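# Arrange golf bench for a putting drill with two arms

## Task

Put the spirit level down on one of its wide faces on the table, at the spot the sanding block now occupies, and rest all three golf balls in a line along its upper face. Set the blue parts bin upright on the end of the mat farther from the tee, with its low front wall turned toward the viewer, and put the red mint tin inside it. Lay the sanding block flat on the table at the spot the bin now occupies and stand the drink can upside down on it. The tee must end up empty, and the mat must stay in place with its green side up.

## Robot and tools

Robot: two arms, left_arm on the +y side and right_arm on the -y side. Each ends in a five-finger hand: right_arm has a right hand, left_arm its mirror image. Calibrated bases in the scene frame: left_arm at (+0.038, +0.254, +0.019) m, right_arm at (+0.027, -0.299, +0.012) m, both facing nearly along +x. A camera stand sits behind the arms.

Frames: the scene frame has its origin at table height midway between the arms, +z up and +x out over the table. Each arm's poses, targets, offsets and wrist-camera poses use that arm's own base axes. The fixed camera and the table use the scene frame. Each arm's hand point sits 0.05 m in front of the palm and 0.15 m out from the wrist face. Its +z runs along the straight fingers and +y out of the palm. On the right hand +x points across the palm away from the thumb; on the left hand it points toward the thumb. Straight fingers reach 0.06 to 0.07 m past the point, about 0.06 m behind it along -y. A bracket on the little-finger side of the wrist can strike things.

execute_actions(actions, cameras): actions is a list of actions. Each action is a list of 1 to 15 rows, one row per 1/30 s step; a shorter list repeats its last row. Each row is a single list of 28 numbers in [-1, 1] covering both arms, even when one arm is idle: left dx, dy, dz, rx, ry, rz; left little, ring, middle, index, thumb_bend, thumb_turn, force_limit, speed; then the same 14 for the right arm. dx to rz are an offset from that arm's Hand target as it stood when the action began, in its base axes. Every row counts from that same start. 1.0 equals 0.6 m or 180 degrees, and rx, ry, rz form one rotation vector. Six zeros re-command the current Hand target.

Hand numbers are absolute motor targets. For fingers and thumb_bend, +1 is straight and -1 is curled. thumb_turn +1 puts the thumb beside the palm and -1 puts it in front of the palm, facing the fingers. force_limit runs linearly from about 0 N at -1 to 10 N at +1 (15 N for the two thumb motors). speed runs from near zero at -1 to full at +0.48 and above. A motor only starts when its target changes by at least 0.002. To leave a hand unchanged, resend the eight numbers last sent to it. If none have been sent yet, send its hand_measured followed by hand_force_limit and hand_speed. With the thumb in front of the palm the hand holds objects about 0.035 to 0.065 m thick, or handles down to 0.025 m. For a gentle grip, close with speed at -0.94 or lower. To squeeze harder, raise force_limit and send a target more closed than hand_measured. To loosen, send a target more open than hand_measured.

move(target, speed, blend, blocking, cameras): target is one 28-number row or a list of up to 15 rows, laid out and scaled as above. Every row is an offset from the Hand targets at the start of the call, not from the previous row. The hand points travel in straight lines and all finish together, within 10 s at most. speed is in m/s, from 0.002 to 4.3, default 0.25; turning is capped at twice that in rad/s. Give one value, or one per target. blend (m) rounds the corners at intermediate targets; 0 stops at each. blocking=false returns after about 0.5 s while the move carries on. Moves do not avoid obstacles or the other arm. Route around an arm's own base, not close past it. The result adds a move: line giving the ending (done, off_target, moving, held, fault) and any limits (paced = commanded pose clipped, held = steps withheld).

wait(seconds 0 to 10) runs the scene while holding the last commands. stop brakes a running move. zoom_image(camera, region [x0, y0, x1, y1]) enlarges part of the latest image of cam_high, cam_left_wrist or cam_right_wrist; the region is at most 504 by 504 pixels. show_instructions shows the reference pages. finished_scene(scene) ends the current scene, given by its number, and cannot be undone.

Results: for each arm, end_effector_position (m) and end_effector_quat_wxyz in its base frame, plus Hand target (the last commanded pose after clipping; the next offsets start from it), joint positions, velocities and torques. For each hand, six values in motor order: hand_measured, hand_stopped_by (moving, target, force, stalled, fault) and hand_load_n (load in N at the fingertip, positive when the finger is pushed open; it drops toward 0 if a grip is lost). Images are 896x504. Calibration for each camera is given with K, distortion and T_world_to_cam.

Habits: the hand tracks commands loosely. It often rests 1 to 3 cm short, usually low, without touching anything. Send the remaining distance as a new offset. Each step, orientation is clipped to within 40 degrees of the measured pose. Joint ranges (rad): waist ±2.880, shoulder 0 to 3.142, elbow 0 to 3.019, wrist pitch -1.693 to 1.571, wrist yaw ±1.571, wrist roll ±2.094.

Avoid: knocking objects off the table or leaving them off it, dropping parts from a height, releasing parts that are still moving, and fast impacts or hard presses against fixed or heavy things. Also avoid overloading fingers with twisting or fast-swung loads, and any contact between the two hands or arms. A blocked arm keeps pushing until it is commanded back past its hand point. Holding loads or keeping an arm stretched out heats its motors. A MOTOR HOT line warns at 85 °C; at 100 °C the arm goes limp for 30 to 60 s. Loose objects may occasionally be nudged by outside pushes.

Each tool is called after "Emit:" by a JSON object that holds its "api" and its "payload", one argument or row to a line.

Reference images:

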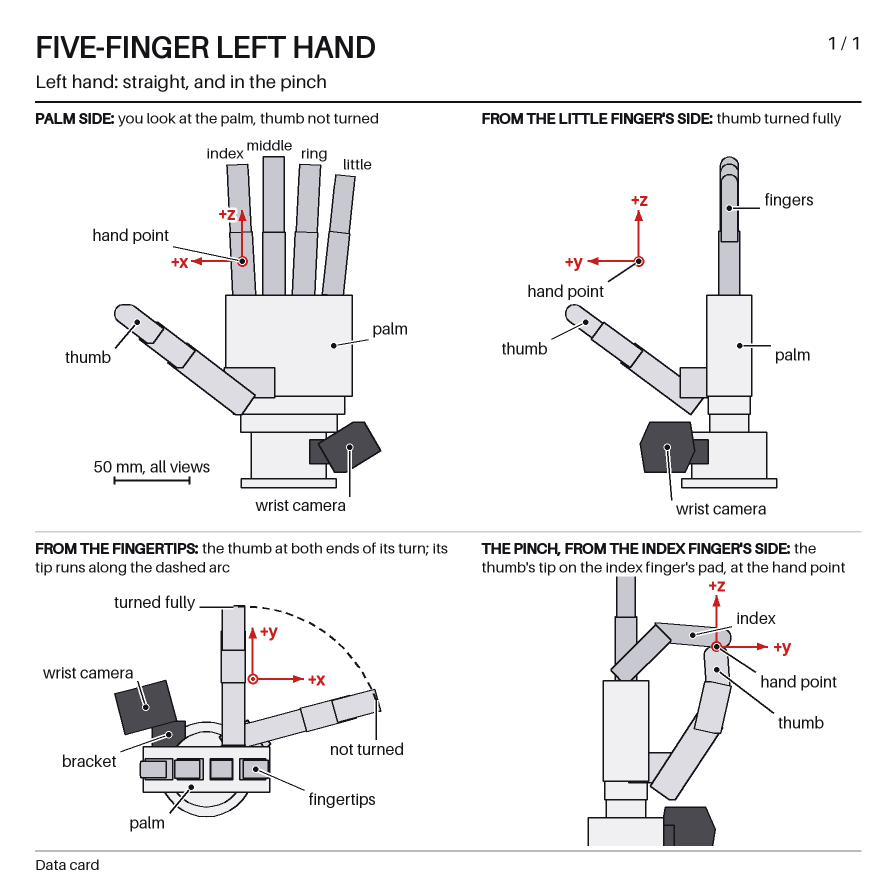

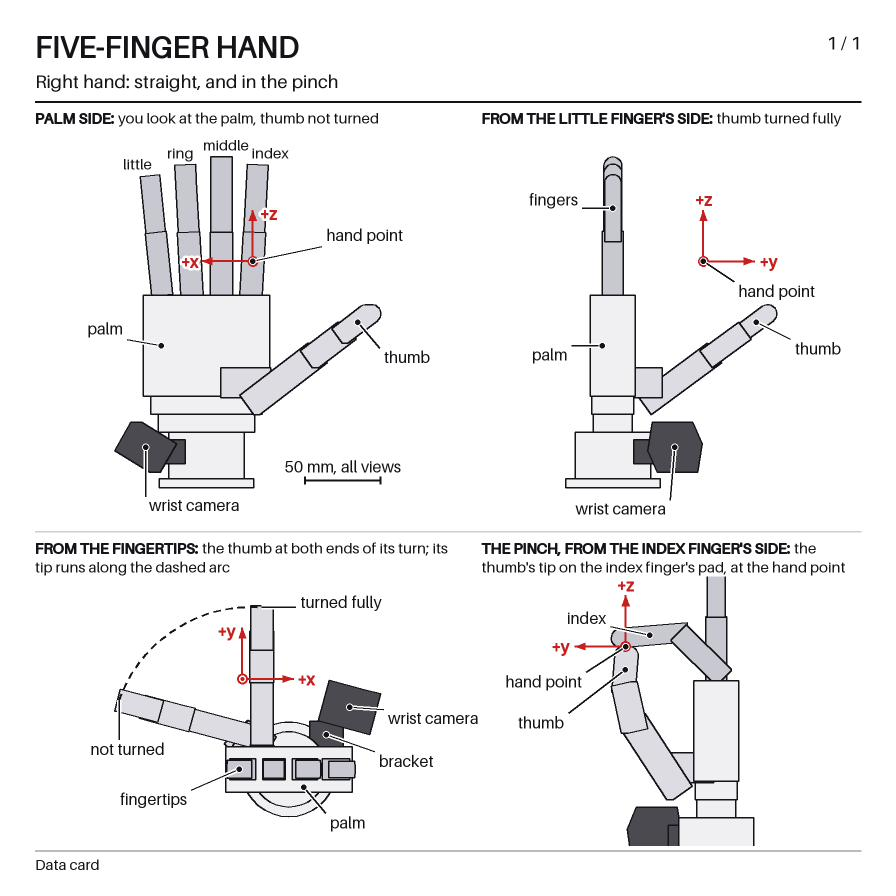

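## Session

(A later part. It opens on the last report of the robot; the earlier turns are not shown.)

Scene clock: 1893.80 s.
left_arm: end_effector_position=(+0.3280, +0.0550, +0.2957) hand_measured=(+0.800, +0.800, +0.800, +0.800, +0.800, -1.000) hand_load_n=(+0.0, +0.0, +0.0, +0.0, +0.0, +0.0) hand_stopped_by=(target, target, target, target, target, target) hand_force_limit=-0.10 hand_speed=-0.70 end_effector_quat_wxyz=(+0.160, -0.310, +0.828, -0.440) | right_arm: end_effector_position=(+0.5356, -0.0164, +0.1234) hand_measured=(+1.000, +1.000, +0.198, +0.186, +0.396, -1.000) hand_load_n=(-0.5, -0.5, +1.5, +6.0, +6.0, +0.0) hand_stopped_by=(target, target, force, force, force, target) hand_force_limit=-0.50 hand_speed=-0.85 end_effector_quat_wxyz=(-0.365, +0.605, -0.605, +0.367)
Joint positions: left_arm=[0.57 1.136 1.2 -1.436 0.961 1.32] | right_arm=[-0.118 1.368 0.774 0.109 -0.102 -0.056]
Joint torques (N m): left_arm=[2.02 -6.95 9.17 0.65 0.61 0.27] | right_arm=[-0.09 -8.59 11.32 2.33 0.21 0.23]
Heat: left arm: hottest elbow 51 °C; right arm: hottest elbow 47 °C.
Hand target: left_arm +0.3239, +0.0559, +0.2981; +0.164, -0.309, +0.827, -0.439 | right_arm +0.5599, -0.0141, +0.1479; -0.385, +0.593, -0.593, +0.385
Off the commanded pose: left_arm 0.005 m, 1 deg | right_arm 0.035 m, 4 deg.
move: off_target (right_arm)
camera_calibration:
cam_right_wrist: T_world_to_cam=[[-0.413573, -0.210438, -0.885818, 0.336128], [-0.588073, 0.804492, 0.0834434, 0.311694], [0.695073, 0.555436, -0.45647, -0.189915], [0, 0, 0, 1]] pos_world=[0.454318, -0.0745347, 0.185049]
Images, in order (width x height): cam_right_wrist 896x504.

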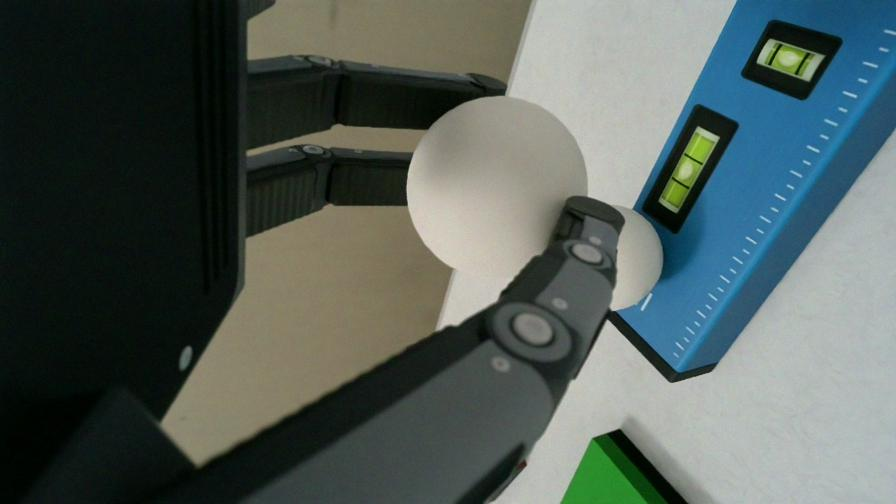

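Emit:
{"api": "move", "payload": {
  "target": [0,0,0,0,0,0, 0.8,0.8,0.8,0.8,0.8,-1,-0.1,-0.7, -0.0107,-0.004,-0.13,0,0,0, 1,1,-0.1,-0.1,-0.1,-1,-0.5,-0.85],
  "speed": 0.1,
  "cameras": ["cam_right_wrist"]
}}

Scene clock: 1907.37 s.
left_arm: end_effector_position=(+0.3280, +0.0550, +0.2957) hand_measured=(+0.800, +0.800, +0.800, +0.800, +0.800, -1.000) hand_load_n=(+0.0, +0.0, +0.0, +0.0, +0.0, +0.0) hand_stopped_by=(target, target, target, target, target, target) hand_force_limit=-0.10 hand_speed=-0.70 end_effector_quat_wxyz=(+0.160, -0.310, +0.828, -0.440) | right_arm: end_effector_position=(+0.5502, -0.0179, +0.0675) hand_measured=(+1.000, +1.000, +0.198, +0.186, +0.396, -1.000) hand_load_n=(+0.0, +0.0, +1.5, +5.5, +6.0, -0.5) hand_stopped_by=(target, target, force, force, force, target) hand_force_limit=-0.50 hand_speed=-0.85 end_effector_quat_wxyz=(-0.377, +0.598, -0.596, +0.381)
Joint positions: left_arm=[0.57 1.136 1.2 -1.436 0.961 1.32] | right_arm=[-0.118 1.522 0.717 0.363 -0.103 -0.056]
Joint torques (N m): left_arm=[2.08 -7 9.17 0.64 0.61 0.27] | right_arm=[-0.38 -9.82 6.72 2.35 -0.01 0.19]
Heat: left arm: hottest elbow 51 °C; right arm: hottest elbow 51 °C.
Hand target: left_arm +0.3239, +0.0559, +0.2981; +0.164, -0.309, +0.827, -0.439 | right_arm +0.5536, -0.0165, +0.0699; -0.385, +0.593, -0.593, +0.385
Off the commanded pose: left_arm 0.005 m, 1 deg | right_arm 0.004 m, 1 deg.
move: done
camera_calibration:
cam_right_wrist: T_world_to_cam=[[-0.375917, -0.21403, -0.901597, 0.272497], [-0.591242, 0.804582, 0.055516, 0.329762], [0.713526, 0.553931, -0.428999, -0.23678], [0, 0, 0, 1]] pos_world=[0.466354, -0.0758385, 0.125797]
Images, in order (width x height): cam_right_wrist 896x504.

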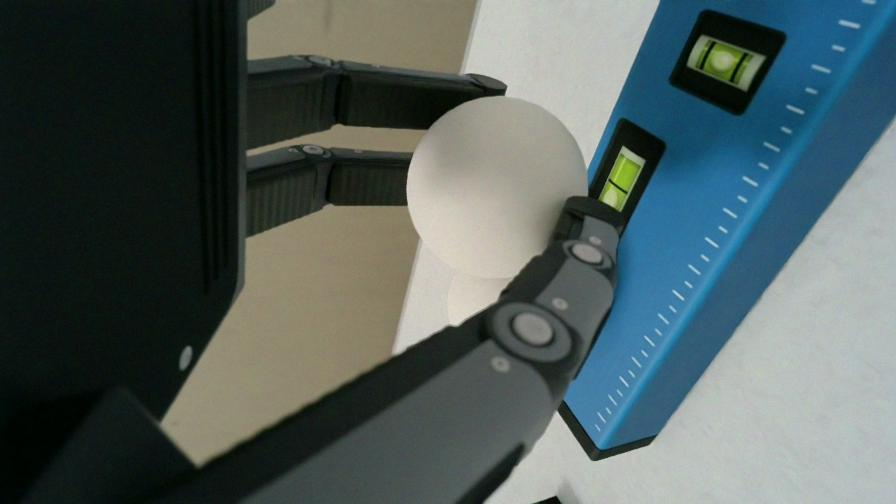

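Emit:
{"api": "move", "payload": {
  "target": [0,0,0,0,0,0, 0.8,0.8,0.8,0.8,0.8,-1,-0.1,-0.7, 0.002,-0.002,-0.058,0,0,0, 1,1,-0.1,-0.1,-0.1,-1,-0.5,-0.85],
  "speed": 0.05,
  "cameras": ["cam_right_wrist"]
}}

Scene clock: 1920.00 s.
left_arm: end_effector_position=(+0.3280, +0.0550, +0.2957) hand_measured=(+0.800, +0.800, +0.800, +0.800, +0.800, -1.000) hand_load_n=(+0.0, +0.0, +0.0, +0.5, +0.0, +0.0) hand_stopped_by=(target, target, target, target, target, target) hand_force_limit=-0.10 hand_speed=-0.70 end_effector_quat_wxyz=(+0.160, -0.310, +0.828, -0.440) | right_arm: end_effector_position=(+0.5550, -0.0179, +0.0406) hand_measured=(+1.000, +1.000, +0.198, +0.186, +0.396, -1.000) hand_load_n=(+0.0, +0.0, +1.5, +5.5, +6.0, -0.5) hand_stopped_by=(target, target, force, force, force, target) hand_force_limit=-0.50 hand_speed=-0.85 end_effector_quat_wxyz=(-0.382, +0.596, -0.592, +0.385)
Joint positions: left_arm=[0.57 1.136 1.2 -1.436 0.961 1.32] | right_arm=[-0.118 1.604 0.699 0.48 -0.106 -0.055]
Joint torques (N m): left_arm=[2.02 -7 9.17 0.65 0.61 0.27] | right_arm=[-0.56 -9.52 5.82 2.3 0.02 0.18]
Heat: left arm: hottest elbow 51 °C; right arm: hottest elbow 49 °C.
Hand target: left_arm +0.3239, +0.0559, +0.2981; +0.164, -0.309, +0.827, -0.439 | right_arm +0.5548, -0.0177, +0.0352; -0.385, +0.593, -0.593, +0.385
Off the commanded pose: left_arm 0.005 m, 1 deg | right_arm 0.005 m, 0 deg.
move: done
camera_calibration:
cam_right_wrist: T_world_to_cam=[[-0.360491, -0.215284, -0.907579, 0.241753], [-0.594241, 0.802996, 0.0455572, 0.336127], [0.718974, 0.555743, -0.417403, -0.255193], [0, 0, 0, 1]] pos_world=[0.470367, -0.0760418, 0.0975782]
Images, in order (width x height): cam_right_wrist 896x504.

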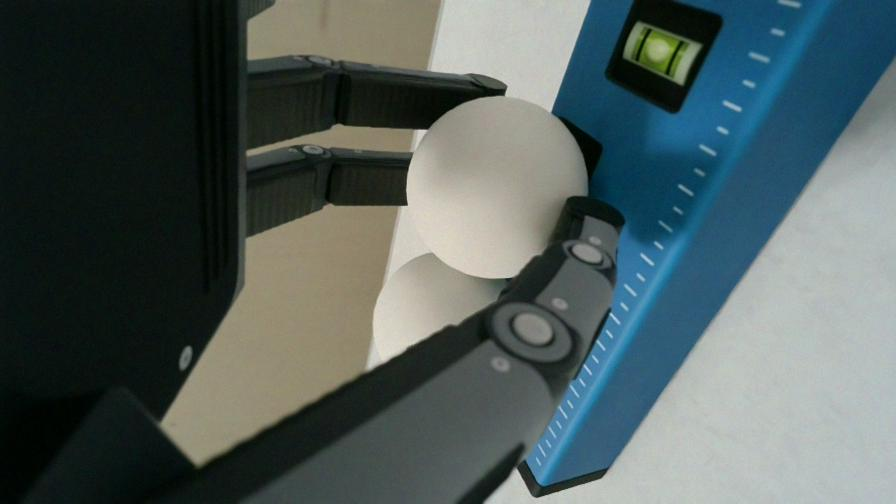

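Emit:
{"api": "move", "payload": {
  "target": [
    [0,0,0,0,0,0, 0.8,0.8,0.8,0.8,0.8,-1,-0.1,-0.7, -0.018,0,0.004,0,0,0, 1,1,-0.1,-0.1,-0.1,-1,-0.5,-0.85],
    [0,0,0,0,0,0, 0.8,0.8,0.8,0.8,0.8,-1,-0.1,-0.7, -0.016,0,-0.006,0,0,0, 1,1,-0.1,-0.1,-0.1,-1,-0.5,-0.85]
  ],
  "speed": 0.04,
  "cameras": ["cam_right_wrist"]
}}

Scene clock: 1930.87 s.
left_arm: end_effector_position=(+0.3280, +0.0550, +0.2957) hand_measured=(+0.800, +0.800, +0.800, +0.800, +0.800, -1.000) hand_load_n=(+0.0, +0.0, +0.0, +0.0, +0.0, +0.0) hand_stopped_by=(target, target, target, target, target, target) hand_force_limit=-0.10 hand_speed=-0.70 end_effector_quat_wxyz=(+0.160, -0.310, +0.828, -0.440) | right_arm: end_effector_position=(+0.5505, -0.0169, +0.0397) hand_measured=(+1.000, +1.000, +0.198, +0.186, +0.396, -1.000) hand_load_n=(+0.0, +0.0, +1.5, +6.0, +6.0, -0.5) hand_stopped_by=(target, target, force, force, force, target) hand_force_limit=-0.50 hand_speed=-0.85 end_effector_quat_wxyz=(-0.386, +0.594, -0.589, +0.389)
Joint positions: left_arm=[0.57 1.136 1.2 -1.436 0.961 1.32] | right_arm=[-0.118 1.6 0.678 0.51 -0.108 -0.055]
Joint torques (N m): left_arm=[2.02 -6.95 9.17 0.65 0.61 0.27] | right_arm=[-0.79 -9.76 5.15 1.92 0.02 0.16]
Heat: left arm: hottest elbow 51 °C; right arm: hottest elbow 46 °C.
Hand target: left_arm +0.3239, +0.0559, +0.2981; +0.164, -0.309, +0.827, -0.439 | right_arm +0.5452, -0.0177, +0.0316; -0.385, +0.593, -0.593, +0.385
Off the commanded pose: left_arm 0.005 m, 1 deg | right_arm 0.010 m, 1 deg.
move: done
camera_calibration:
cam_right_wrist: T_world_to_cam=[[-0.348194, -0.216526, -0.912073, 0.232875], [-0.596408, 0.801813, 0.0373353, 0.33426], [0.723227, 0.556968, -0.408325, -0.255572], [0, 0, 0, 1]] pos_world=[0.465278, -0.0752446, 0.0955631]
Images, in order (width x height): cam_right_wrist 896x504.

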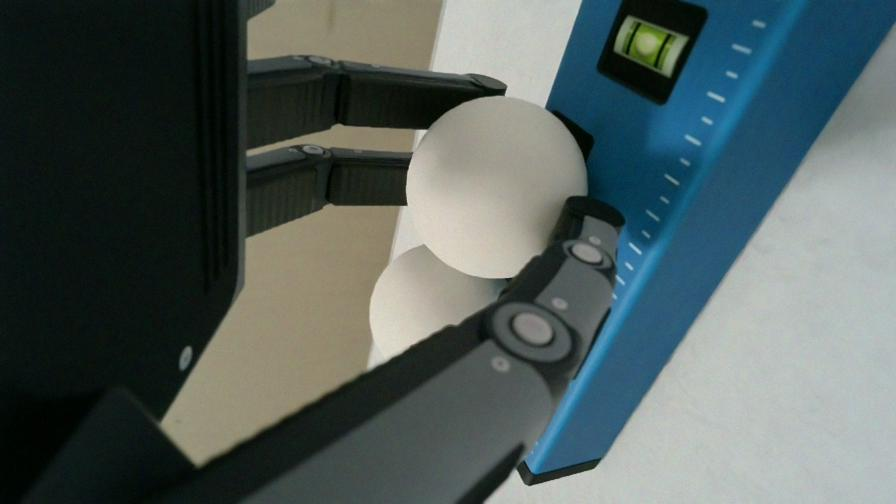

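Emit:
{"api": "move", "payload": {
  "target": [
    [0,0,0,0,0,0, 0.8,0.8,0.8,0.8,0.8,-1,-0.1,-0.7, 0.0,0.0,0,0,0,0, 1,1,0.6,0.6,0.62,-1,-0.5,-0.85]
  ],
  "speed": 0.04,
  "cameras": ["cam_right_wrist"]
}}

Scene clock: 1938.87 s.
left_arm: end_effector_position=(+0.3280, +0.0550, +0.2957) hand_measured=(+0.800, +0.800, +0.800, +0.800, +0.800, -1.000) hand_load_n=(+0.0, +0.0, +0.0, +0.0, +0.0, +0.0) hand_stopped_by=(target, target, target, target, target, target) hand_force_limit=-0.10 hand_speed=-0.70 end_effector_quat_wxyz=(+0.160, -0.310, +0.828, -0.440) | right_arm: end_effector_position=(+0.5468, -0.0164, +0.0362) hand_measured=(+1.000, +1.000, +0.600, +0.600, +0.620, -1.000) hand_load_n=(+0.0, -0.5, +0.0, +0.0, +0.0, +0.0) hand_stopped_by=(target, target, target, target, target, target) hand_force_limit=-0.50 hand_speed=-0.85 end_effector_quat_wxyz=(-0.384, +0.595, -0.591, +0.386)
Joint positions: left_arm=[0.57 1.136 1.2 -1.436 0.961 1.32] | right_arm=[-0.118 1.6 0.67 0.51 -0.108 -0.055]
Joint torques (N m): left_arm=[2.08 -7 9.17 0.65 0.61 0.27] | right_arm=[-0.79 -9.7 5.7 1.94 0.02 0.16]
Heat: left arm: hottest elbow 51 °C; right arm: hottest elbow 44 °C.
Hand target: left_arm +0.3239, +0.0559, +0.2981; +0.164, -0.309, +0.827, -0.439 | right_arm +0.5452, -0.0177, +0.0317; -0.385, +0.593, -0.593, +0.385
Off the commanded pose: left_arm 0.005 m, 1 deg | right_arm 0.005 m, 0 deg.
move: done
camera_calibration:
cam_right_wrist: T_world_to_cam=[[-0.355354, -0.215712, -0.909501, 0.232326], [-0.596349, 0.801579, 0.0428857, 0.331434], [0.719786, 0.557619, -0.413484, -0.252522], [0, 0, 0, 1]] pos_world=[0.46197, -0.074744, 0.0926728]
Images, in order (width x height): cam_right_wrist 896x504.

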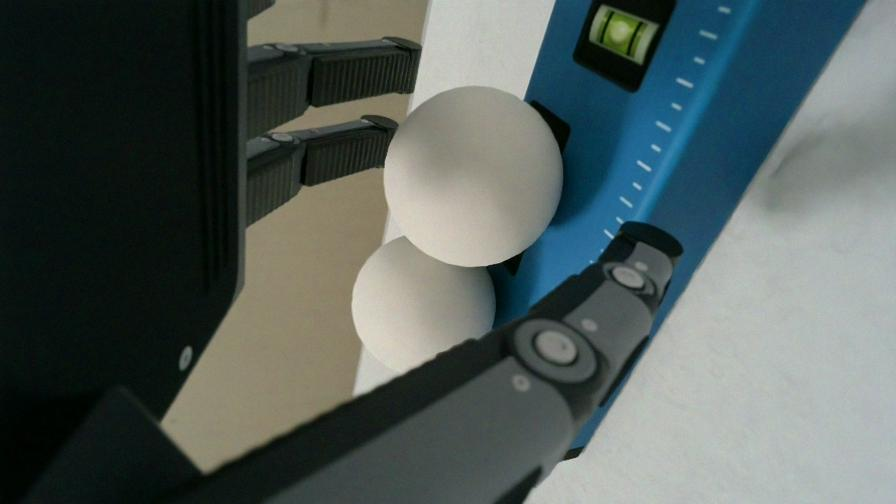

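Emit:
{"api": "move", "payload": {
  "target": [
    [0,0,0,0,0,0, 0.8,0.8,0.8,0.8,0.8,-1,-0.1,-0.7, 0.0,0.0,0,0,0,0, 1,1,1,1,0.7,-1,-0.5,-0.5],
    [0,0,0,0,0,0, 0.8,0.8,0.8,0.8,0.8,-1,-0.1,-0.7, 0.01,0.0,0.17,0,0,0, 1,1,1,1,0.7,-1,-0.5,-0.5]
  ],
  "speed": 0.08,
  "cameras": ["cam_right_wrist","cam_high"]
}}

Scene clock: 1953.20 s.
left_arm: end_effector_position=(+0.3280, +0.0550, +0.2957) hand_measured=(+0.800, +0.800, +0.800, +0.800, +0.800, -1.000) hand_load_n=(+0.0, +0.0, +0.0, +0.0, +0.0, +0.0) hand_stopped_by=(target, target, target, target, target, target) hand_force_limit=-0.10 hand_speed=-0.70 end_effector_quat_wxyz=(+0.160, -0.310, +0.828, -0.440) | right_arm: end_effector_position=(+0.5295, -0.0144, +0.1007) hand_measured=(+1.000, +1.000, +1.000, +1.000, +0.700, -1.000) hand_load_n=(+0.0, +0.0, +0.0, +0.0, +0.0, +0.0) hand_stopped_by=(target, target, target, target, target, target) hand_force_limit=-0.50 hand_speed=-0.50 end_effector_quat_wxyz=(-0.369, +0.605, -0.603, +0.367)
Joint positions: left_arm=[0.57 1.136 1.2 -1.436 0.961 1.32] | right_arm=[-0.118 1.396 0.723 0.193 -0.108 -0.055]
Joint torques (N m): left_arm=[2.02 -6.95 9.18 0.65 0.61 0.27] | right_arm=[-0.67 -10.29 11.63 0.98 0.07 0.17]
Heat: left arm: hottest elbow 51 °C; right arm: hottest elbow 43 °C.
Hand target: left_arm +0.3239, +0.0559, +0.2981; +0.164, -0.309, +0.827, -0.439 | right_arm +0.5512, -0.0177, +0.1335; -0.385, +0.593, -0.593, +0.385
Off the commanded pose: left_arm 0.005 m, 1 deg | right_arm 0.040 m, 3 deg.
move: off_target (right_arm)
camera_calibration:
cam_right_wrist: T_world_to_cam=[[-0.407147, -0.209581, -0.888992, 0.310734], [-0.592824, 0.80108, 0.0826495, 0.310893], [0.694832, 0.560666, -0.450402, -0.197601], [0, 0, 0, 1]] pos_world=[0.448119, -0.0731381, 0.161545]
Images, in order (width x height): cam_high 896x504, cam_right_wrist 896x504.

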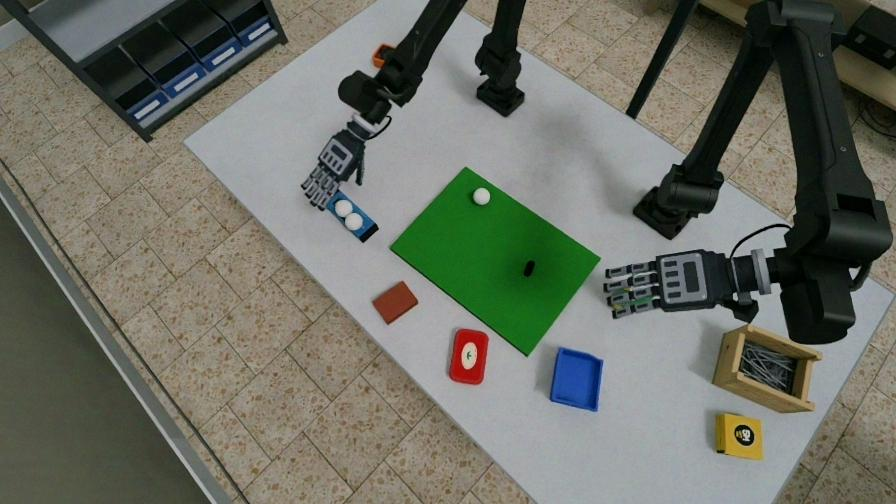

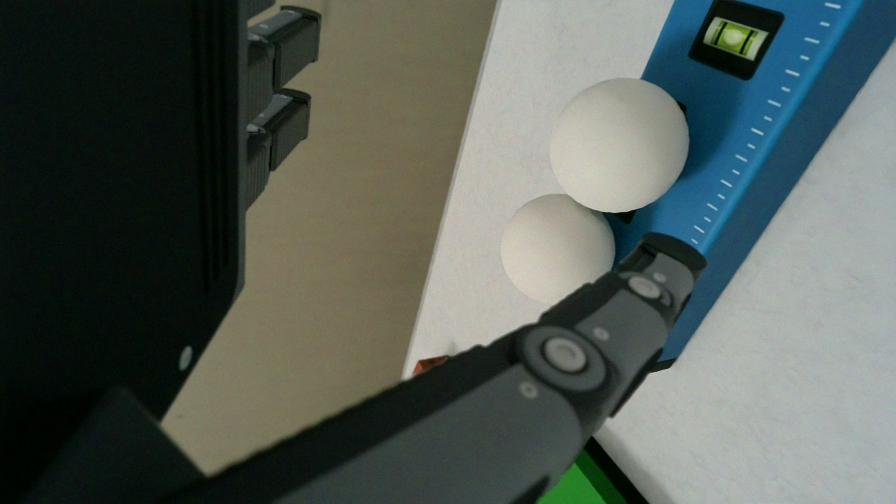

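Emit:
{"api": "move", "payload": {
  "target": [
    [0,0,0,0,0,0, 0.8,0.8,0.8,0.8,0.8,-1,-0.1,-0.7, -0.1,0.05,0.03,0,0,0.1, 1,1,0.6,0.6,0.6,-1,-0.5,-0.5],
    [0,0,0,0,0,0, 0.8,0.8,0.8,0.8,0.8,-1,-0.1,-0.7, -0.4237,0.3445,-0.031,0,0,0.5, 1,1,0.6,0.6,0.6,-1,-0.5,-0.5]
  ],
  "speed": 0.2,
  "blend": 0.03,
  "cameras": ["cam_right_wrist","cam_high"]
}}

Scene clock: 1972.97 s.
left_arm: end_effector_position=(+0.3280, +0.0550, +0.2957) hand_measured=(+0.800, +0.800, +0.800, +0.800, +0.800, -1.000) hand_load_n=(+0.0, +0.0, +0.0, +0.0, +0.0, +0.0) hand_stopped_by=(target, target, target, target, target, target) hand_force_limit=-0.10 hand_speed=-0.70 end_effector_quat_wxyz=(+0.160, -0.310, +0.828, -0.440) | right_arm: end_effector_position=(+0.2779, +0.1832, +0.1007) hand_measured=(+1.000, +1.000, +0.600, +0.600, +0.600, -1.000) hand_load_n=(+0.0, +0.0, +0.0, +0.0, +0.0, +0.0) hand_stopped_by=(target, target, target, target, target, target) hand_force_limit=-0.50 hand_speed=-0.50 end_effector_quat_wxyz=(-0.542, +0.840, -0.017, -0.011)
Joint positions: left_arm=[0.57 1.136 1.2 -1.436 0.961 1.32] | right_arm=[0.1 1.271 0.703 -0.786 -1.135 -1.292]
Joint torques (N m): left_arm=[2.02 -6.95 9.17 0.65 0.61 0.27] | right_arm=[0.38 -6.12 11.12 -0.16 -0.71 0.03]
Heat: left arm: hottest elbow 51 °C; right arm: hottest elbow 49 °C.
Hand target: left_arm +0.3239, +0.0559, +0.2981; +0.164, -0.309, +0.827, -0.439 | right_arm +0.2970, +0.1891, +0.1149; -0.544, +0.839, +0.000, +0.000
Off the commanded pose: left_arm 0.005 m, 1 deg | right_arm 0.024 m, 2 deg.
move: off_target (right_arm)
camera_calibration:
cam_right_wrist: T_world_to_cam=[[0.168066, -0.365851, -0.915373, 0.121145], [-0.811057, -0.579114, 0.0825437, 0.317009], [-0.560304, 0.728547, -0.394055, 0.178883], [0, 0, 0, 1]] pos_world=[0.336981, 0.0975801, 0.155215]
Images, in order (width x height): cam_high 896x504, cam_right_wrist 896x504.

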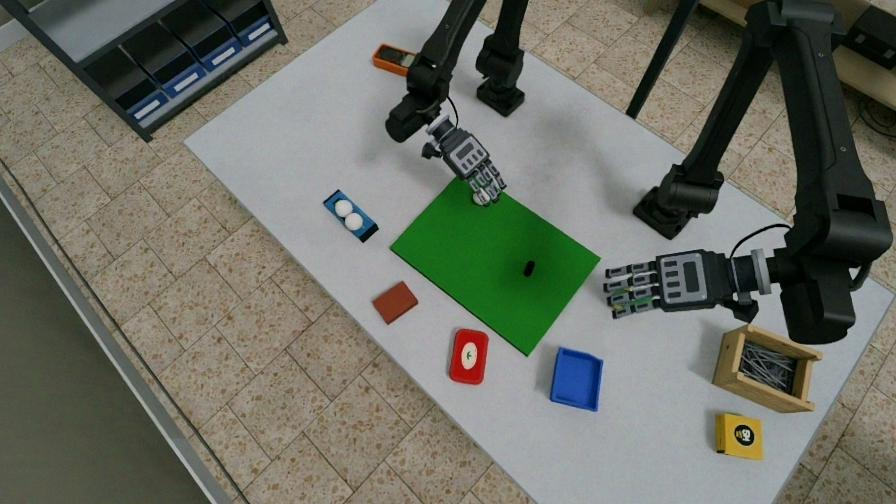

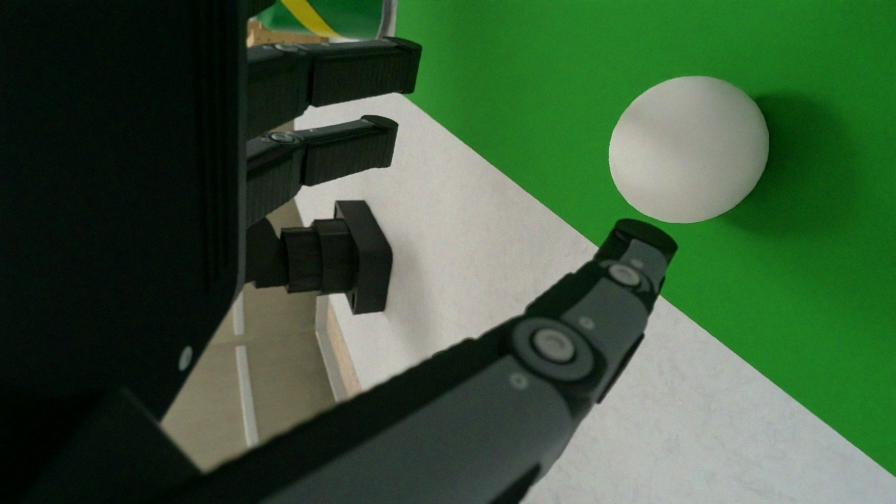

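Emit:
{"api": "move", "payload": {
  "target": [
    [0,0,0,0,0,0, 0.8,0.8,0.8,0.8,0.8,-1,-0.1,-0.7, -0.0167,-0.015,-0.0917,0,0,0, 1,1,0.6,0.6,0.6,-1,-0.5,-0.5],
    [0,0,0,0,0,0, 0.8,0.8,0.8,0.8,0.8,-1,-0.1,-0.7, -0.02,-0.021,-0.1457,0,0,0, 1,1,0.6,0.6,0.6,-1,-0.5,-0.5]
  ],
  "speed": 0.1,
  "cameras": ["cam_right_wrist"]
}}

Scene clock: 1995.67 s.
left_arm: end_effector_position=(+0.3280, +0.0550, +0.2957) hand_measured=(+0.800, +0.800, +0.800, +0.800, +0.800, -1.000) hand_load_n=(+0.0, +0.0, +0.0, +0.0, +0.0, +0.0) hand_stopped_by=(target, target, target, target, target, target) hand_force_limit=-0.10 hand_speed=-0.70 end_effector_quat_wxyz=(+0.160, -0.310, +0.828, -0.440) | right_arm: end_effector_position=(+0.2812, +0.1805, +0.0304) hand_measured=(+1.000, +1.000, +0.600, +0.600, +0.600, -1.000) hand_load_n=(+0.0, +0.0, +0.0, -0.5, +0.0, +0.0) hand_stopped_by=(target, target, target, target, target, target) hand_force_limit=-0.50 hand_speed=-0.50 end_effector_quat_wxyz=(-0.543, +0.840, +0.001, -0.008)
Joint positions: left_arm=[0.57 1.136 1.2 -1.436 0.961 1.32] | right_arm=[0.092 1.445 0.633 -0.594 -1.141 -1.376]
Joint torques (N m): left_arm=[2.02 -6.95 9.16 0.64 0.61 0.27] | right_arm=[-1.67 -7.47 5.45 0.75 -0.72 0]
Heat: left arm: hottest elbow 51 °C; right arm: hottest elbow 49 °C.
Hand target: left_arm +0.3239, +0.0559, +0.2981; +0.164, -0.309, +0.827, -0.439 | right_arm +0.2850, +0.1764, +0.0274; -0.544, +0.839, +0.000, +0.000
Off the commanded pose: left_arm 0.005 m, 1 deg | right_arm 0.006 m, 1 deg.
move: done
camera_calibration:
cam_right_wrist: T_world_to_cam=[[0.201266, -0.358409, -0.911611, 0.0444316], [-0.796417, -0.601691, 0.0607279, 0.32451], [-0.570274, 0.7138, -0.406543, 0.160856], [0, 0, 0, 1]] pos_world=[0.341235, 0.0963603, 0.0861926]
Images, in order (width x height): cam_right_wrist 896x504.

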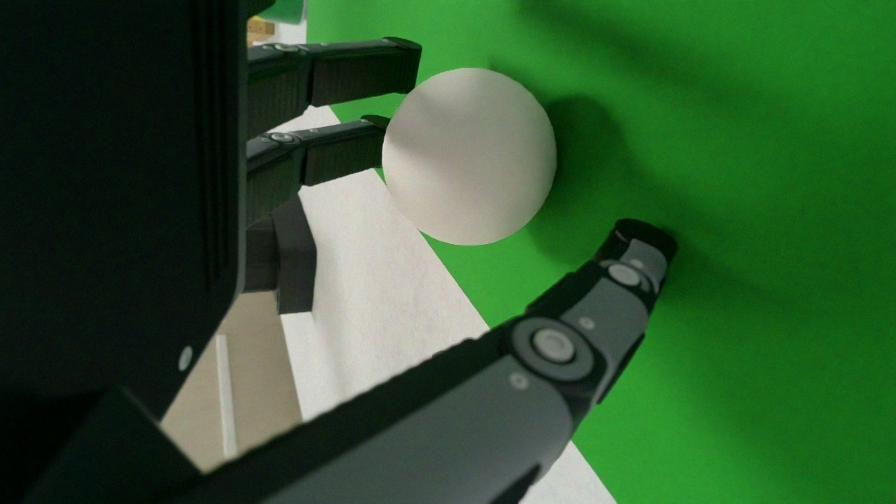

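Emit:
{"api": "move", "payload": {
  "target": [
    [0,0,0,0,0,0, 0.8,0.8,0.8,0.8,0.8,-1,-0.1,-0.7, 0,0,0,0,0,0, 1,1,-0.1,-0.1,-0.1,-1,-0.5,-0.85],
    [0,0,0,0,0,0, 0.8,0.8,0.8,0.8,0.8,-1,-0.1,-0.7, 0,0,0.18,0,0,0, 1,1,-0.1,-0.1,-0.1,-1,-0.5,-0.85]
  ],
  "speed": 0.12,
  "cameras": ["cam_right_wrist"]
}}

Scene clock: 2006.80 s.
left_arm: end_effector_position=(+0.3280, +0.0550, +0.2957) hand_measured=(+0.800, +0.800, +0.800, +0.800, +0.800, -1.000) hand_load_n=(+0.0, +0.0, +0.0, +0.0, +0.0, +0.0) hand_stopped_by=(target, target, target, target, target, target) hand_force_limit=-0.10 hand_speed=-0.70 end_effector_quat_wxyz=(+0.160, -0.310, +0.828, -0.440) | right_arm: end_effector_position=(+0.2630, +0.1789, +0.1154) hand_measured=(+1.000, +1.000, +0.198, +0.172, +0.390, -1.000) hand_load_n=(+0.5, +0.0, +2.5, +3.5, +5.5, +0.0) hand_stopped_by=(target, target, force, force, force, target) hand_force_limit=-0.50 hand_speed=-0.85 end_effector_quat_wxyz=(-0.541, +0.840, -0.011, -0.027)
Joint positions: left_arm=[0.57 1.136 1.2 -1.436 0.961 1.32] | right_arm=[0.092 1.241 0.724 -0.933 -1.142 -1.377]
Joint torques (N m): left_arm=[2.02 -6.95 9.16 0.66 0.61 0.27] | right_arm=[-1.67 -7.59 10.99 -0.34 -0.67 0.04]
Heat: left arm: hottest elbow 51 °C; right arm: hottest elbow 47 °C.
Hand target: left_arm +0.3239, +0.0559, +0.2981; +0.164, -0.309, +0.827, -0.439 | right_arm +0.2849, +0.1764, +0.1354; -0.544, +0.839, +0.000, +0.000
Off the commanded pose: left_arm 0.005 m, 1 deg | right_arm 0.030 m, 3 deg.
move: off_target (right_arm)
camera_calibration:
cam_right_wrist: T_world_to_cam=[[0.160935, -0.361405, -0.918415, 0.136952], [-0.792672, -0.601739, 0.0978888, 0.298615], [-0.588024, 0.712248, -0.383316, 0.188314], [0, 0, 0, 1]] pos_world=[0.325396, 0.095057, 0.168731]
Images, in order (width x height): cam_right_wrist 896x504.

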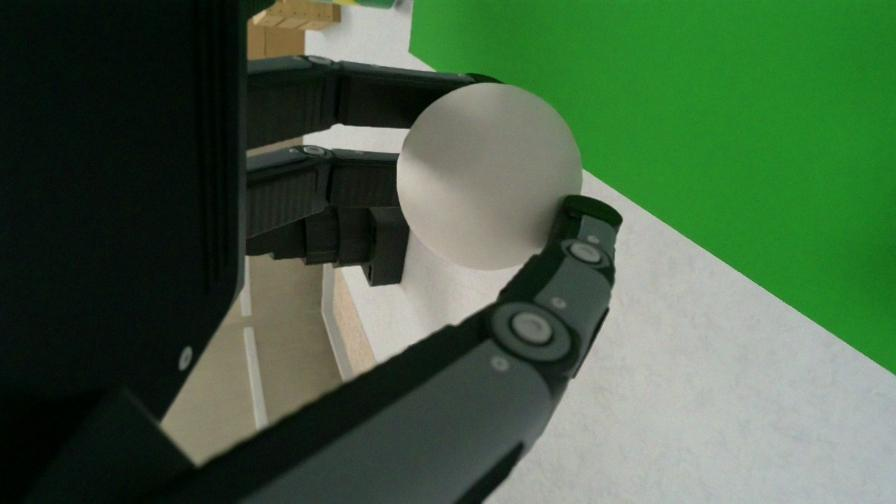

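Emit:
{"api": "move", "payload": {
  "target": [
    [0,0,0,0,0,0, 0.8,0.8,0.8,0.8,0.8,-1,-0.1,-0.7, 0.455,-0.393,0.03,0,0,-0.5, 1,1,-0.1,-0.1,-0.1,-1,-0.5,-0.85],
    [0,0,0,0,0,0, 0.8,0.8,0.8,0.8,0.8,-1,-0.1,-0.7, 0.446,-0.395,-0.109,0,0,-0.5, 1,1,-0.1,-0.1,-0.1,-1,-0.5,-0.85]
  ],
  "speed": [0.22,0.1],
  "cameras": ["cam_right_wrist","cam_high"]
}}

Scene clock: 2033.83 s.
left_arm: end_effector_position=(+0.3280, +0.0550, +0.2957) hand_measured=(+0.800, +0.800, +0.800, +0.800, +0.800, -1.000) hand_load_n=(+0.0, +0.0, +0.0, +0.0, +0.0, +0.0) hand_stopped_by=(target, target, target, target, target, target) hand_force_limit=-0.10 hand_speed=-0.70 end_effector_quat_wxyz=(+0.160, -0.310, +0.828, -0.440) | right_arm: end_effector_position=(+0.5491, -0.0603, +0.0673) hand_measured=(+1.000, +1.000, +0.198, +0.172, +0.390, -1.000) hand_load_n=(+0.0, +0.0, +2.0, +3.5, +5.5, +0.0) hand_stopped_by=(target, target, force, force, force, target) hand_force_limit=-0.50 hand_speed=-0.85 end_effector_quat_wxyz=(-0.378, +0.599, -0.595, +0.380)
Joint positions: left_arm=[0.57 1.136 1.2 -1.436 0.961 1.32] | right_arm=[-0.223 1.537 0.736 0.35 -0.202 -0.102]
Joint torques (N m): left_arm=[2.02 -6.95 9.17 0.65 0.61 0.27] | right_arm=[-0.5 -9.93 6.76 2.33 0.02 0.21]
Heat: left arm: hottest elbow 51 °C; right arm: hottest elbow 52 °C.
Hand target: left_arm +0.3239, +0.0559, +0.2981; +0.164, -0.309, +0.827, -0.439 | right_arm +0.5526, -0.0606, +0.0700; -0.385, +0.593, -0.593, +0.385
Off the commanded pose: left_arm 0.005 m, 1 deg | right_arm 0.004 m, 1 deg.
move: done
camera_calibration:
cam_right_wrist: T_world_to_cam=[[-0.375535, -0.214655, -0.901608, 0.262583], [-0.594894, 0.801788, 0.0568943, 0.365014], [0.710686, 0.557727, -0.428796, -0.210778], [0, 0, 0, 1]] pos_world=[0.46555, -0.118743, 0.125599]
Images, in order (width x height): cam_high 896x504, cam_right_wrist 896x504.

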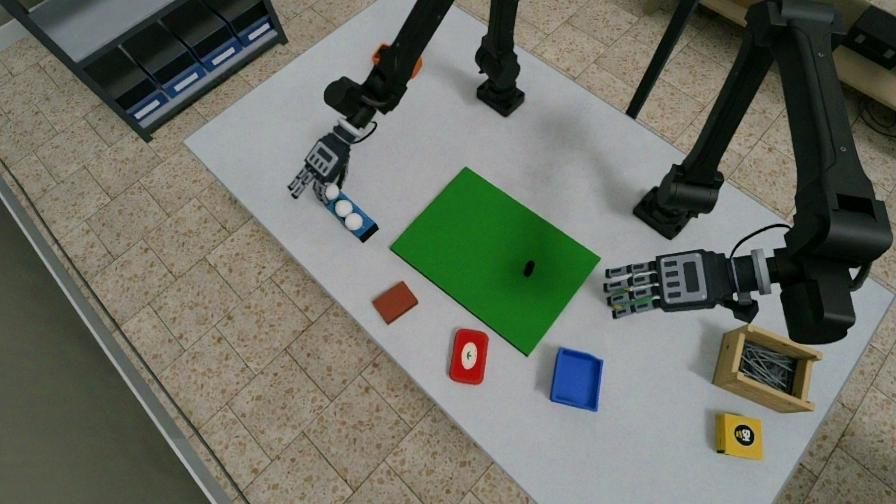

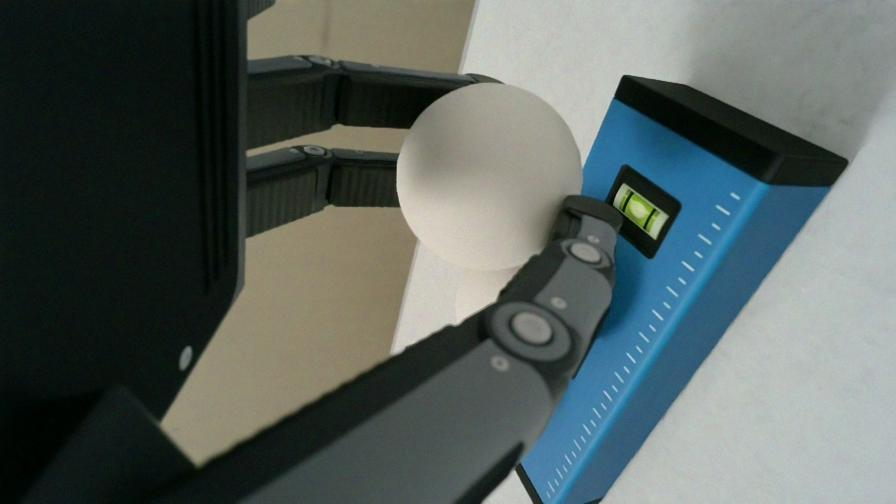

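Emit:
{"api": "move", "payload": {
  "target": [
    [0,0,0,0,0,0, 0.8,0.8,0.8,0.8,0.8,-1,-0.1,-0.7, -0.006,0,-0.058,0,0,0, 1,1,-0.1,-0.1,-0.1,-1,-0.5,-0.85],
    [0,0,0,0,0,0, 0.8,0.8,0.8,0.8,0.8,-1,-0.1,-0.7, -0.008,0,-0.068,0,0,0, 1,1,-0.1,-0.1,-0.1,-1,-0.5,-0.85]
  ],
  "speed": 0.04,
  "cameras": ["cam_right_wrist"]
}}

Scene clock: 2055.40 s.
left_arm: end_effector_position=(+0.3280, +0.0550, +0.2957) hand_measured=(+0.800, +0.800, +0.800, +0.800, +0.800, -1.000) hand_load_n=(+0.0, +0.0, +0.0, +0.0, +0.0, +0.0) hand_stopped_by=(target, target, target, target, target, target) hand_force_limit=-0.10 hand_speed=-0.70 end_effector_quat_wxyz=(+0.160, -0.310, +0.828, -0.440) | right_arm: end_effector_position=(+0.5494, -0.0601, +0.0370) hand_measured=(+1.000, +1.000, +0.198, +0.172, +0.390, -1.000) hand_load_n=(+0.0, +0.0, +2.0, +3.5, +5.5, +0.0) hand_stopped_by=(target, target, force, force, force, target) hand_force_limit=-0.50 hand_speed=-0.85 end_effector_quat_wxyz=(-0.383, +0.596, -0.590, +0.387)
Joint positions: left_arm=[0.57 1.136 1.2 -1.436 0.961 1.32] | right_arm=[-0.223 1.618 0.699 0.491 -0.203 -0.102]
Joint torques (N m): left_arm=[2.02 -7 9.17 0.65 0.61 0.27] | right_arm=[-0.79 -9.41 5.63 2.19 -0.02 0.19]
Heat: left arm: hottest elbow 51 °C; right arm: hottest elbow 47 °C.
Hand target: left_arm +0.3239, +0.0559, +0.2981; +0.164, -0.309, +0.827, -0.439 | right_arm +0.5477, -0.0606, +0.0291; -0.385, +0.593, -0.593, +0.385
Off the commanded pose: left_arm 0.005 m, 1 deg | right_arm 0.008 m, 1 deg.
move: done
camera_calibration:
cam_right_wrist: T_world_to_cam=[[-0.355088, -0.218434, -0.908955, 0.224199], [-0.59654, 0.801565, 0.0404141, 0.368276], [0.719759, 0.556578, -0.414931, -0.229756], [0, 0, 0, 1]] pos_world=[0.46467, -0.118347, 0.0935704]
Images, in order (width x height): cam_right_wrist 896x504.

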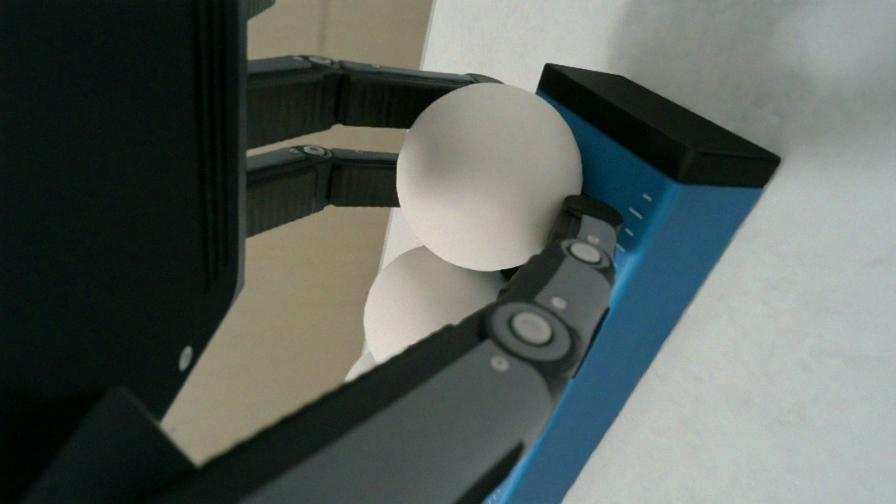

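Emit:
{"api": "move", "payload": {
  "target": [
    [0,0,0,0,0,0, 0.8,0.8,0.8,0.8,0.8,-1,-0.1,-0.7, 0.0,0.0,0,0,0,0, 1,1,0.6,0.6,0.62,-1,-0.5,-0.85]
  ],
  "speed": 0.04,
  "cameras": ["cam_right_wrist"]
}}

Scene clock: 2072.33 s.
left_arm: end_effector_position=(+0.3280, +0.0550, +0.2957) hand_measured=(+0.800, +0.800, +0.800, +0.800, +0.800, -1.000) hand_load_n=(+0.0, +0.0, +0.0, +0.0, +0.0, +0.0) hand_stopped_by=(target, target, target, target, target, target) hand_force_limit=-0.10 hand_speed=-0.70 end_effector_quat_wxyz=(+0.160, -0.310, +0.828, -0.440) | right_arm: end_effector_position=(+0.5492, -0.0601, +0.0358) hand_measured=(+1.000, +1.000, +0.600, +0.600, +0.620, -1.000) hand_load_n=(+0.0, +0.0, +0.0, +0.0, +0.0, +0.0) hand_stopped_by=(target, target, target, target, target, target) hand_force_limit=-0.50 hand_speed=-0.85 end_effector_quat_wxyz=(-0.383, +0.596, -0.590, +0.386)
Joint positions: left_arm=[0.57 1.136 1.2 -1.436 0.961 1.32] | right_arm=[-0.223 1.62 0.699 0.491 -0.203 -0.102]
Joint torques (N m): left_arm=[2.02 -7 9.17 0.65 0.61 0.27] | right_arm=[-0.73 -9.58 5.61 2.22 -0.02 0.19]
Heat: left arm: hottest elbow 51 °C; right arm: hottest elbow 44 °C.
Hand target: left_arm +0.3239, +0.0559, +0.2981; +0.164, -0.309, +0.827, -0.439 | right_arm +0.5477, -0.0606, +0.0291; -0.385, +0.593, -0.593, +0.385
Off the commanded pose: left_arm 0.005 m, 1 deg | right_arm 0.007 m, 1 deg.
move: done
camera_calibration:
cam_right_wrist: T_world_to_cam=[[-0.357102, -0.217965, -0.908278, 0.224185], [-0.596443, 0.801548, 0.0421472, 0.368047], [0.718842, 0.556787, -0.416238, -0.229525], [0, 0, 0, 1]] pos_world=[0.464568, -0.118347, 0.0925732]
Images, in order (width x height): cam_right_wrist 896x504.

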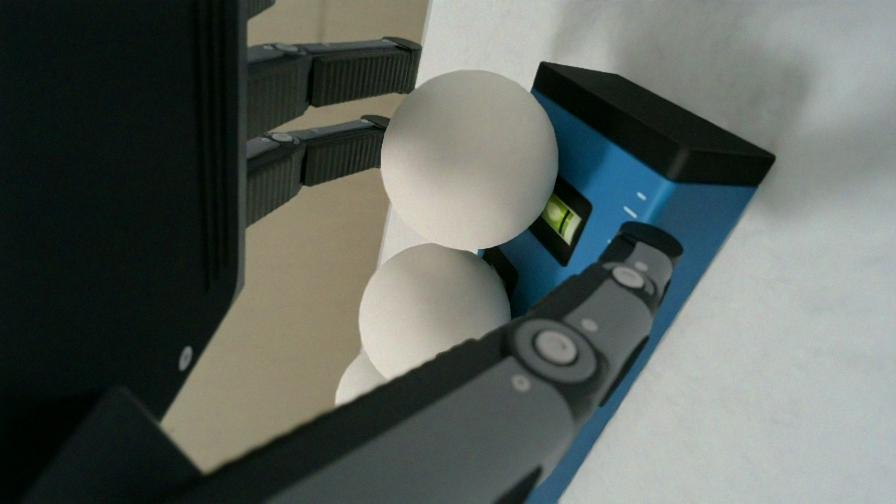

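Emit:
{"api": "move", "payload": {
  "target": [
    [0,0,0,0,0,0, 0.8,0.8,0.8,0.8,0.8,-1,-0.1,-0.7, 0.0,0.0,0,0,0,0, 1,1,1,1,0.7,-1,-0.5,-0.5],
    [0,0,0,0,0,0, 0.8,0.8,0.8,0.8,0.8,-1,-0.1,-0.7, 0.01,0.0,0.2,0,0,0, 1,1,1,1,0.7,-1,-0.5,-0.5]
  ],
  "speed": 0.08,
  "cameras": ["cam_right_wrist","cam_high"]
}}

Emit:
{"api": "zoom_image", "payload": {
  "camera": "cam_high",
  "region": [500, 300, 670, 460]
}}

Scene clock: 2094.57 s.
left_arm: end_effector_position=(+0.3280, +0.0550, +0.2957) hand_measured=(+0.800, +0.800, +0.800, +0.800, +0.800, -1.000) hand_load_n=(-0.5, +0.0, +0.0, +0.0, +0.0, +0.0) hand_stopped_by=(target, target, target, target, target, target) hand_force_limit=-0.10 hand_speed=-0.70 end_effector_quat_wxyz=(+0.160, -0.310, +0.828, -0.440) | right_arm: end_effector_position=(+0.5322, -0.0562, +0.1140) hand_measured=(+1.000, +1.000, +1.000, +1.000, +0.700, -1.000) hand_load_n=(+0.0, +0.0, +0.0, +0.0, +0.0, +0.0) hand_stopped_by=(target, target, target, target, target, target) hand_force_limit=-0.50 hand_speed=-0.50 end_effector_quat_wxyz=(-0.370, +0.604, -0.604, +0.365)
Joint positions: left_arm=[0.57 1.136 1.2 -1.436 0.961 1.32] | right_arm=[-0.223 1.395 0.77 0.136 -0.203 -0.101]
Joint torques (N m): left_arm=[1.96 -7 9.17 0.65 0.61 0.27] | right_arm=[-0.5 -10.58 12 0.96 0.08 0.2]
Heat: left arm: hottest elbow 51 °C; right arm: hottest elbow 42 °C.
Hand target: left_arm +0.3239, +0.0559, +0.2981; +0.164, -0.309, +0.827, -0.439 | right_arm +0.5536, -0.0605, +0.1491; -0.385, +0.593, -0.593, +0.385
Off the commanded pose: left_arm 0.005 m, 1 deg | right_arm 0.041 m, 3 deg.
move: off_target (right_arm)
camera_calibration:
cam_right_wrist: T_world_to_cam=[[-0.409682, -0.205311, -0.888824, 0.316527], [-0.592414, 0.800804, 0.08808, 0.344067], [0.69369, 0.562636, -0.449705, -0.169399], [0, 0, 0, 1]] pos_world=[0.451016, -0.115234, 0.174852]
Images, in order (width x height): cam_high 896x504, cam_right_wrist 896x504.

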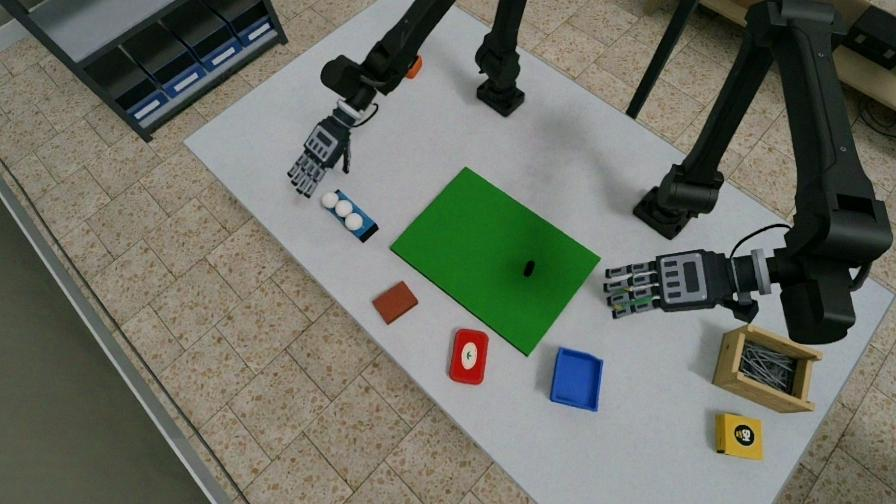

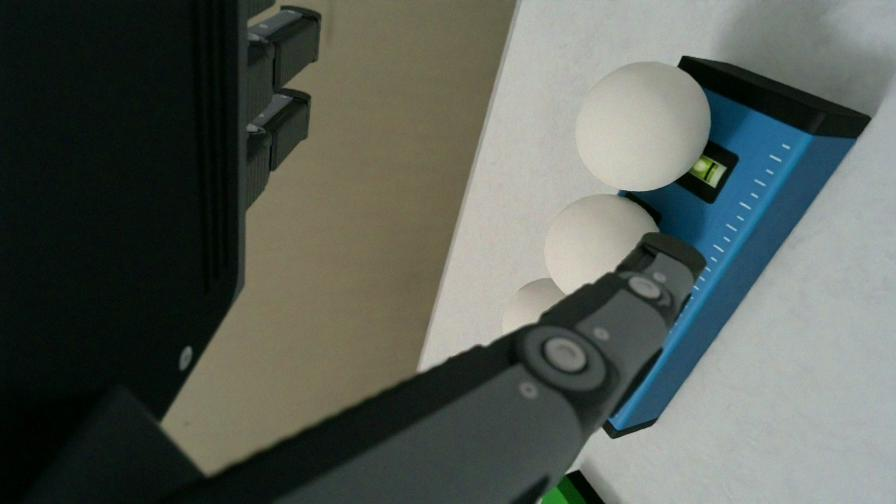

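Scaled by 2.965.

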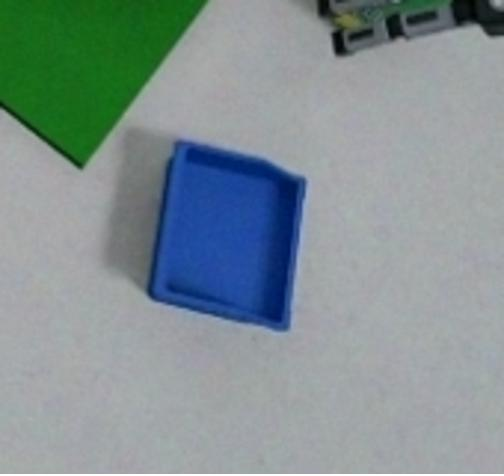

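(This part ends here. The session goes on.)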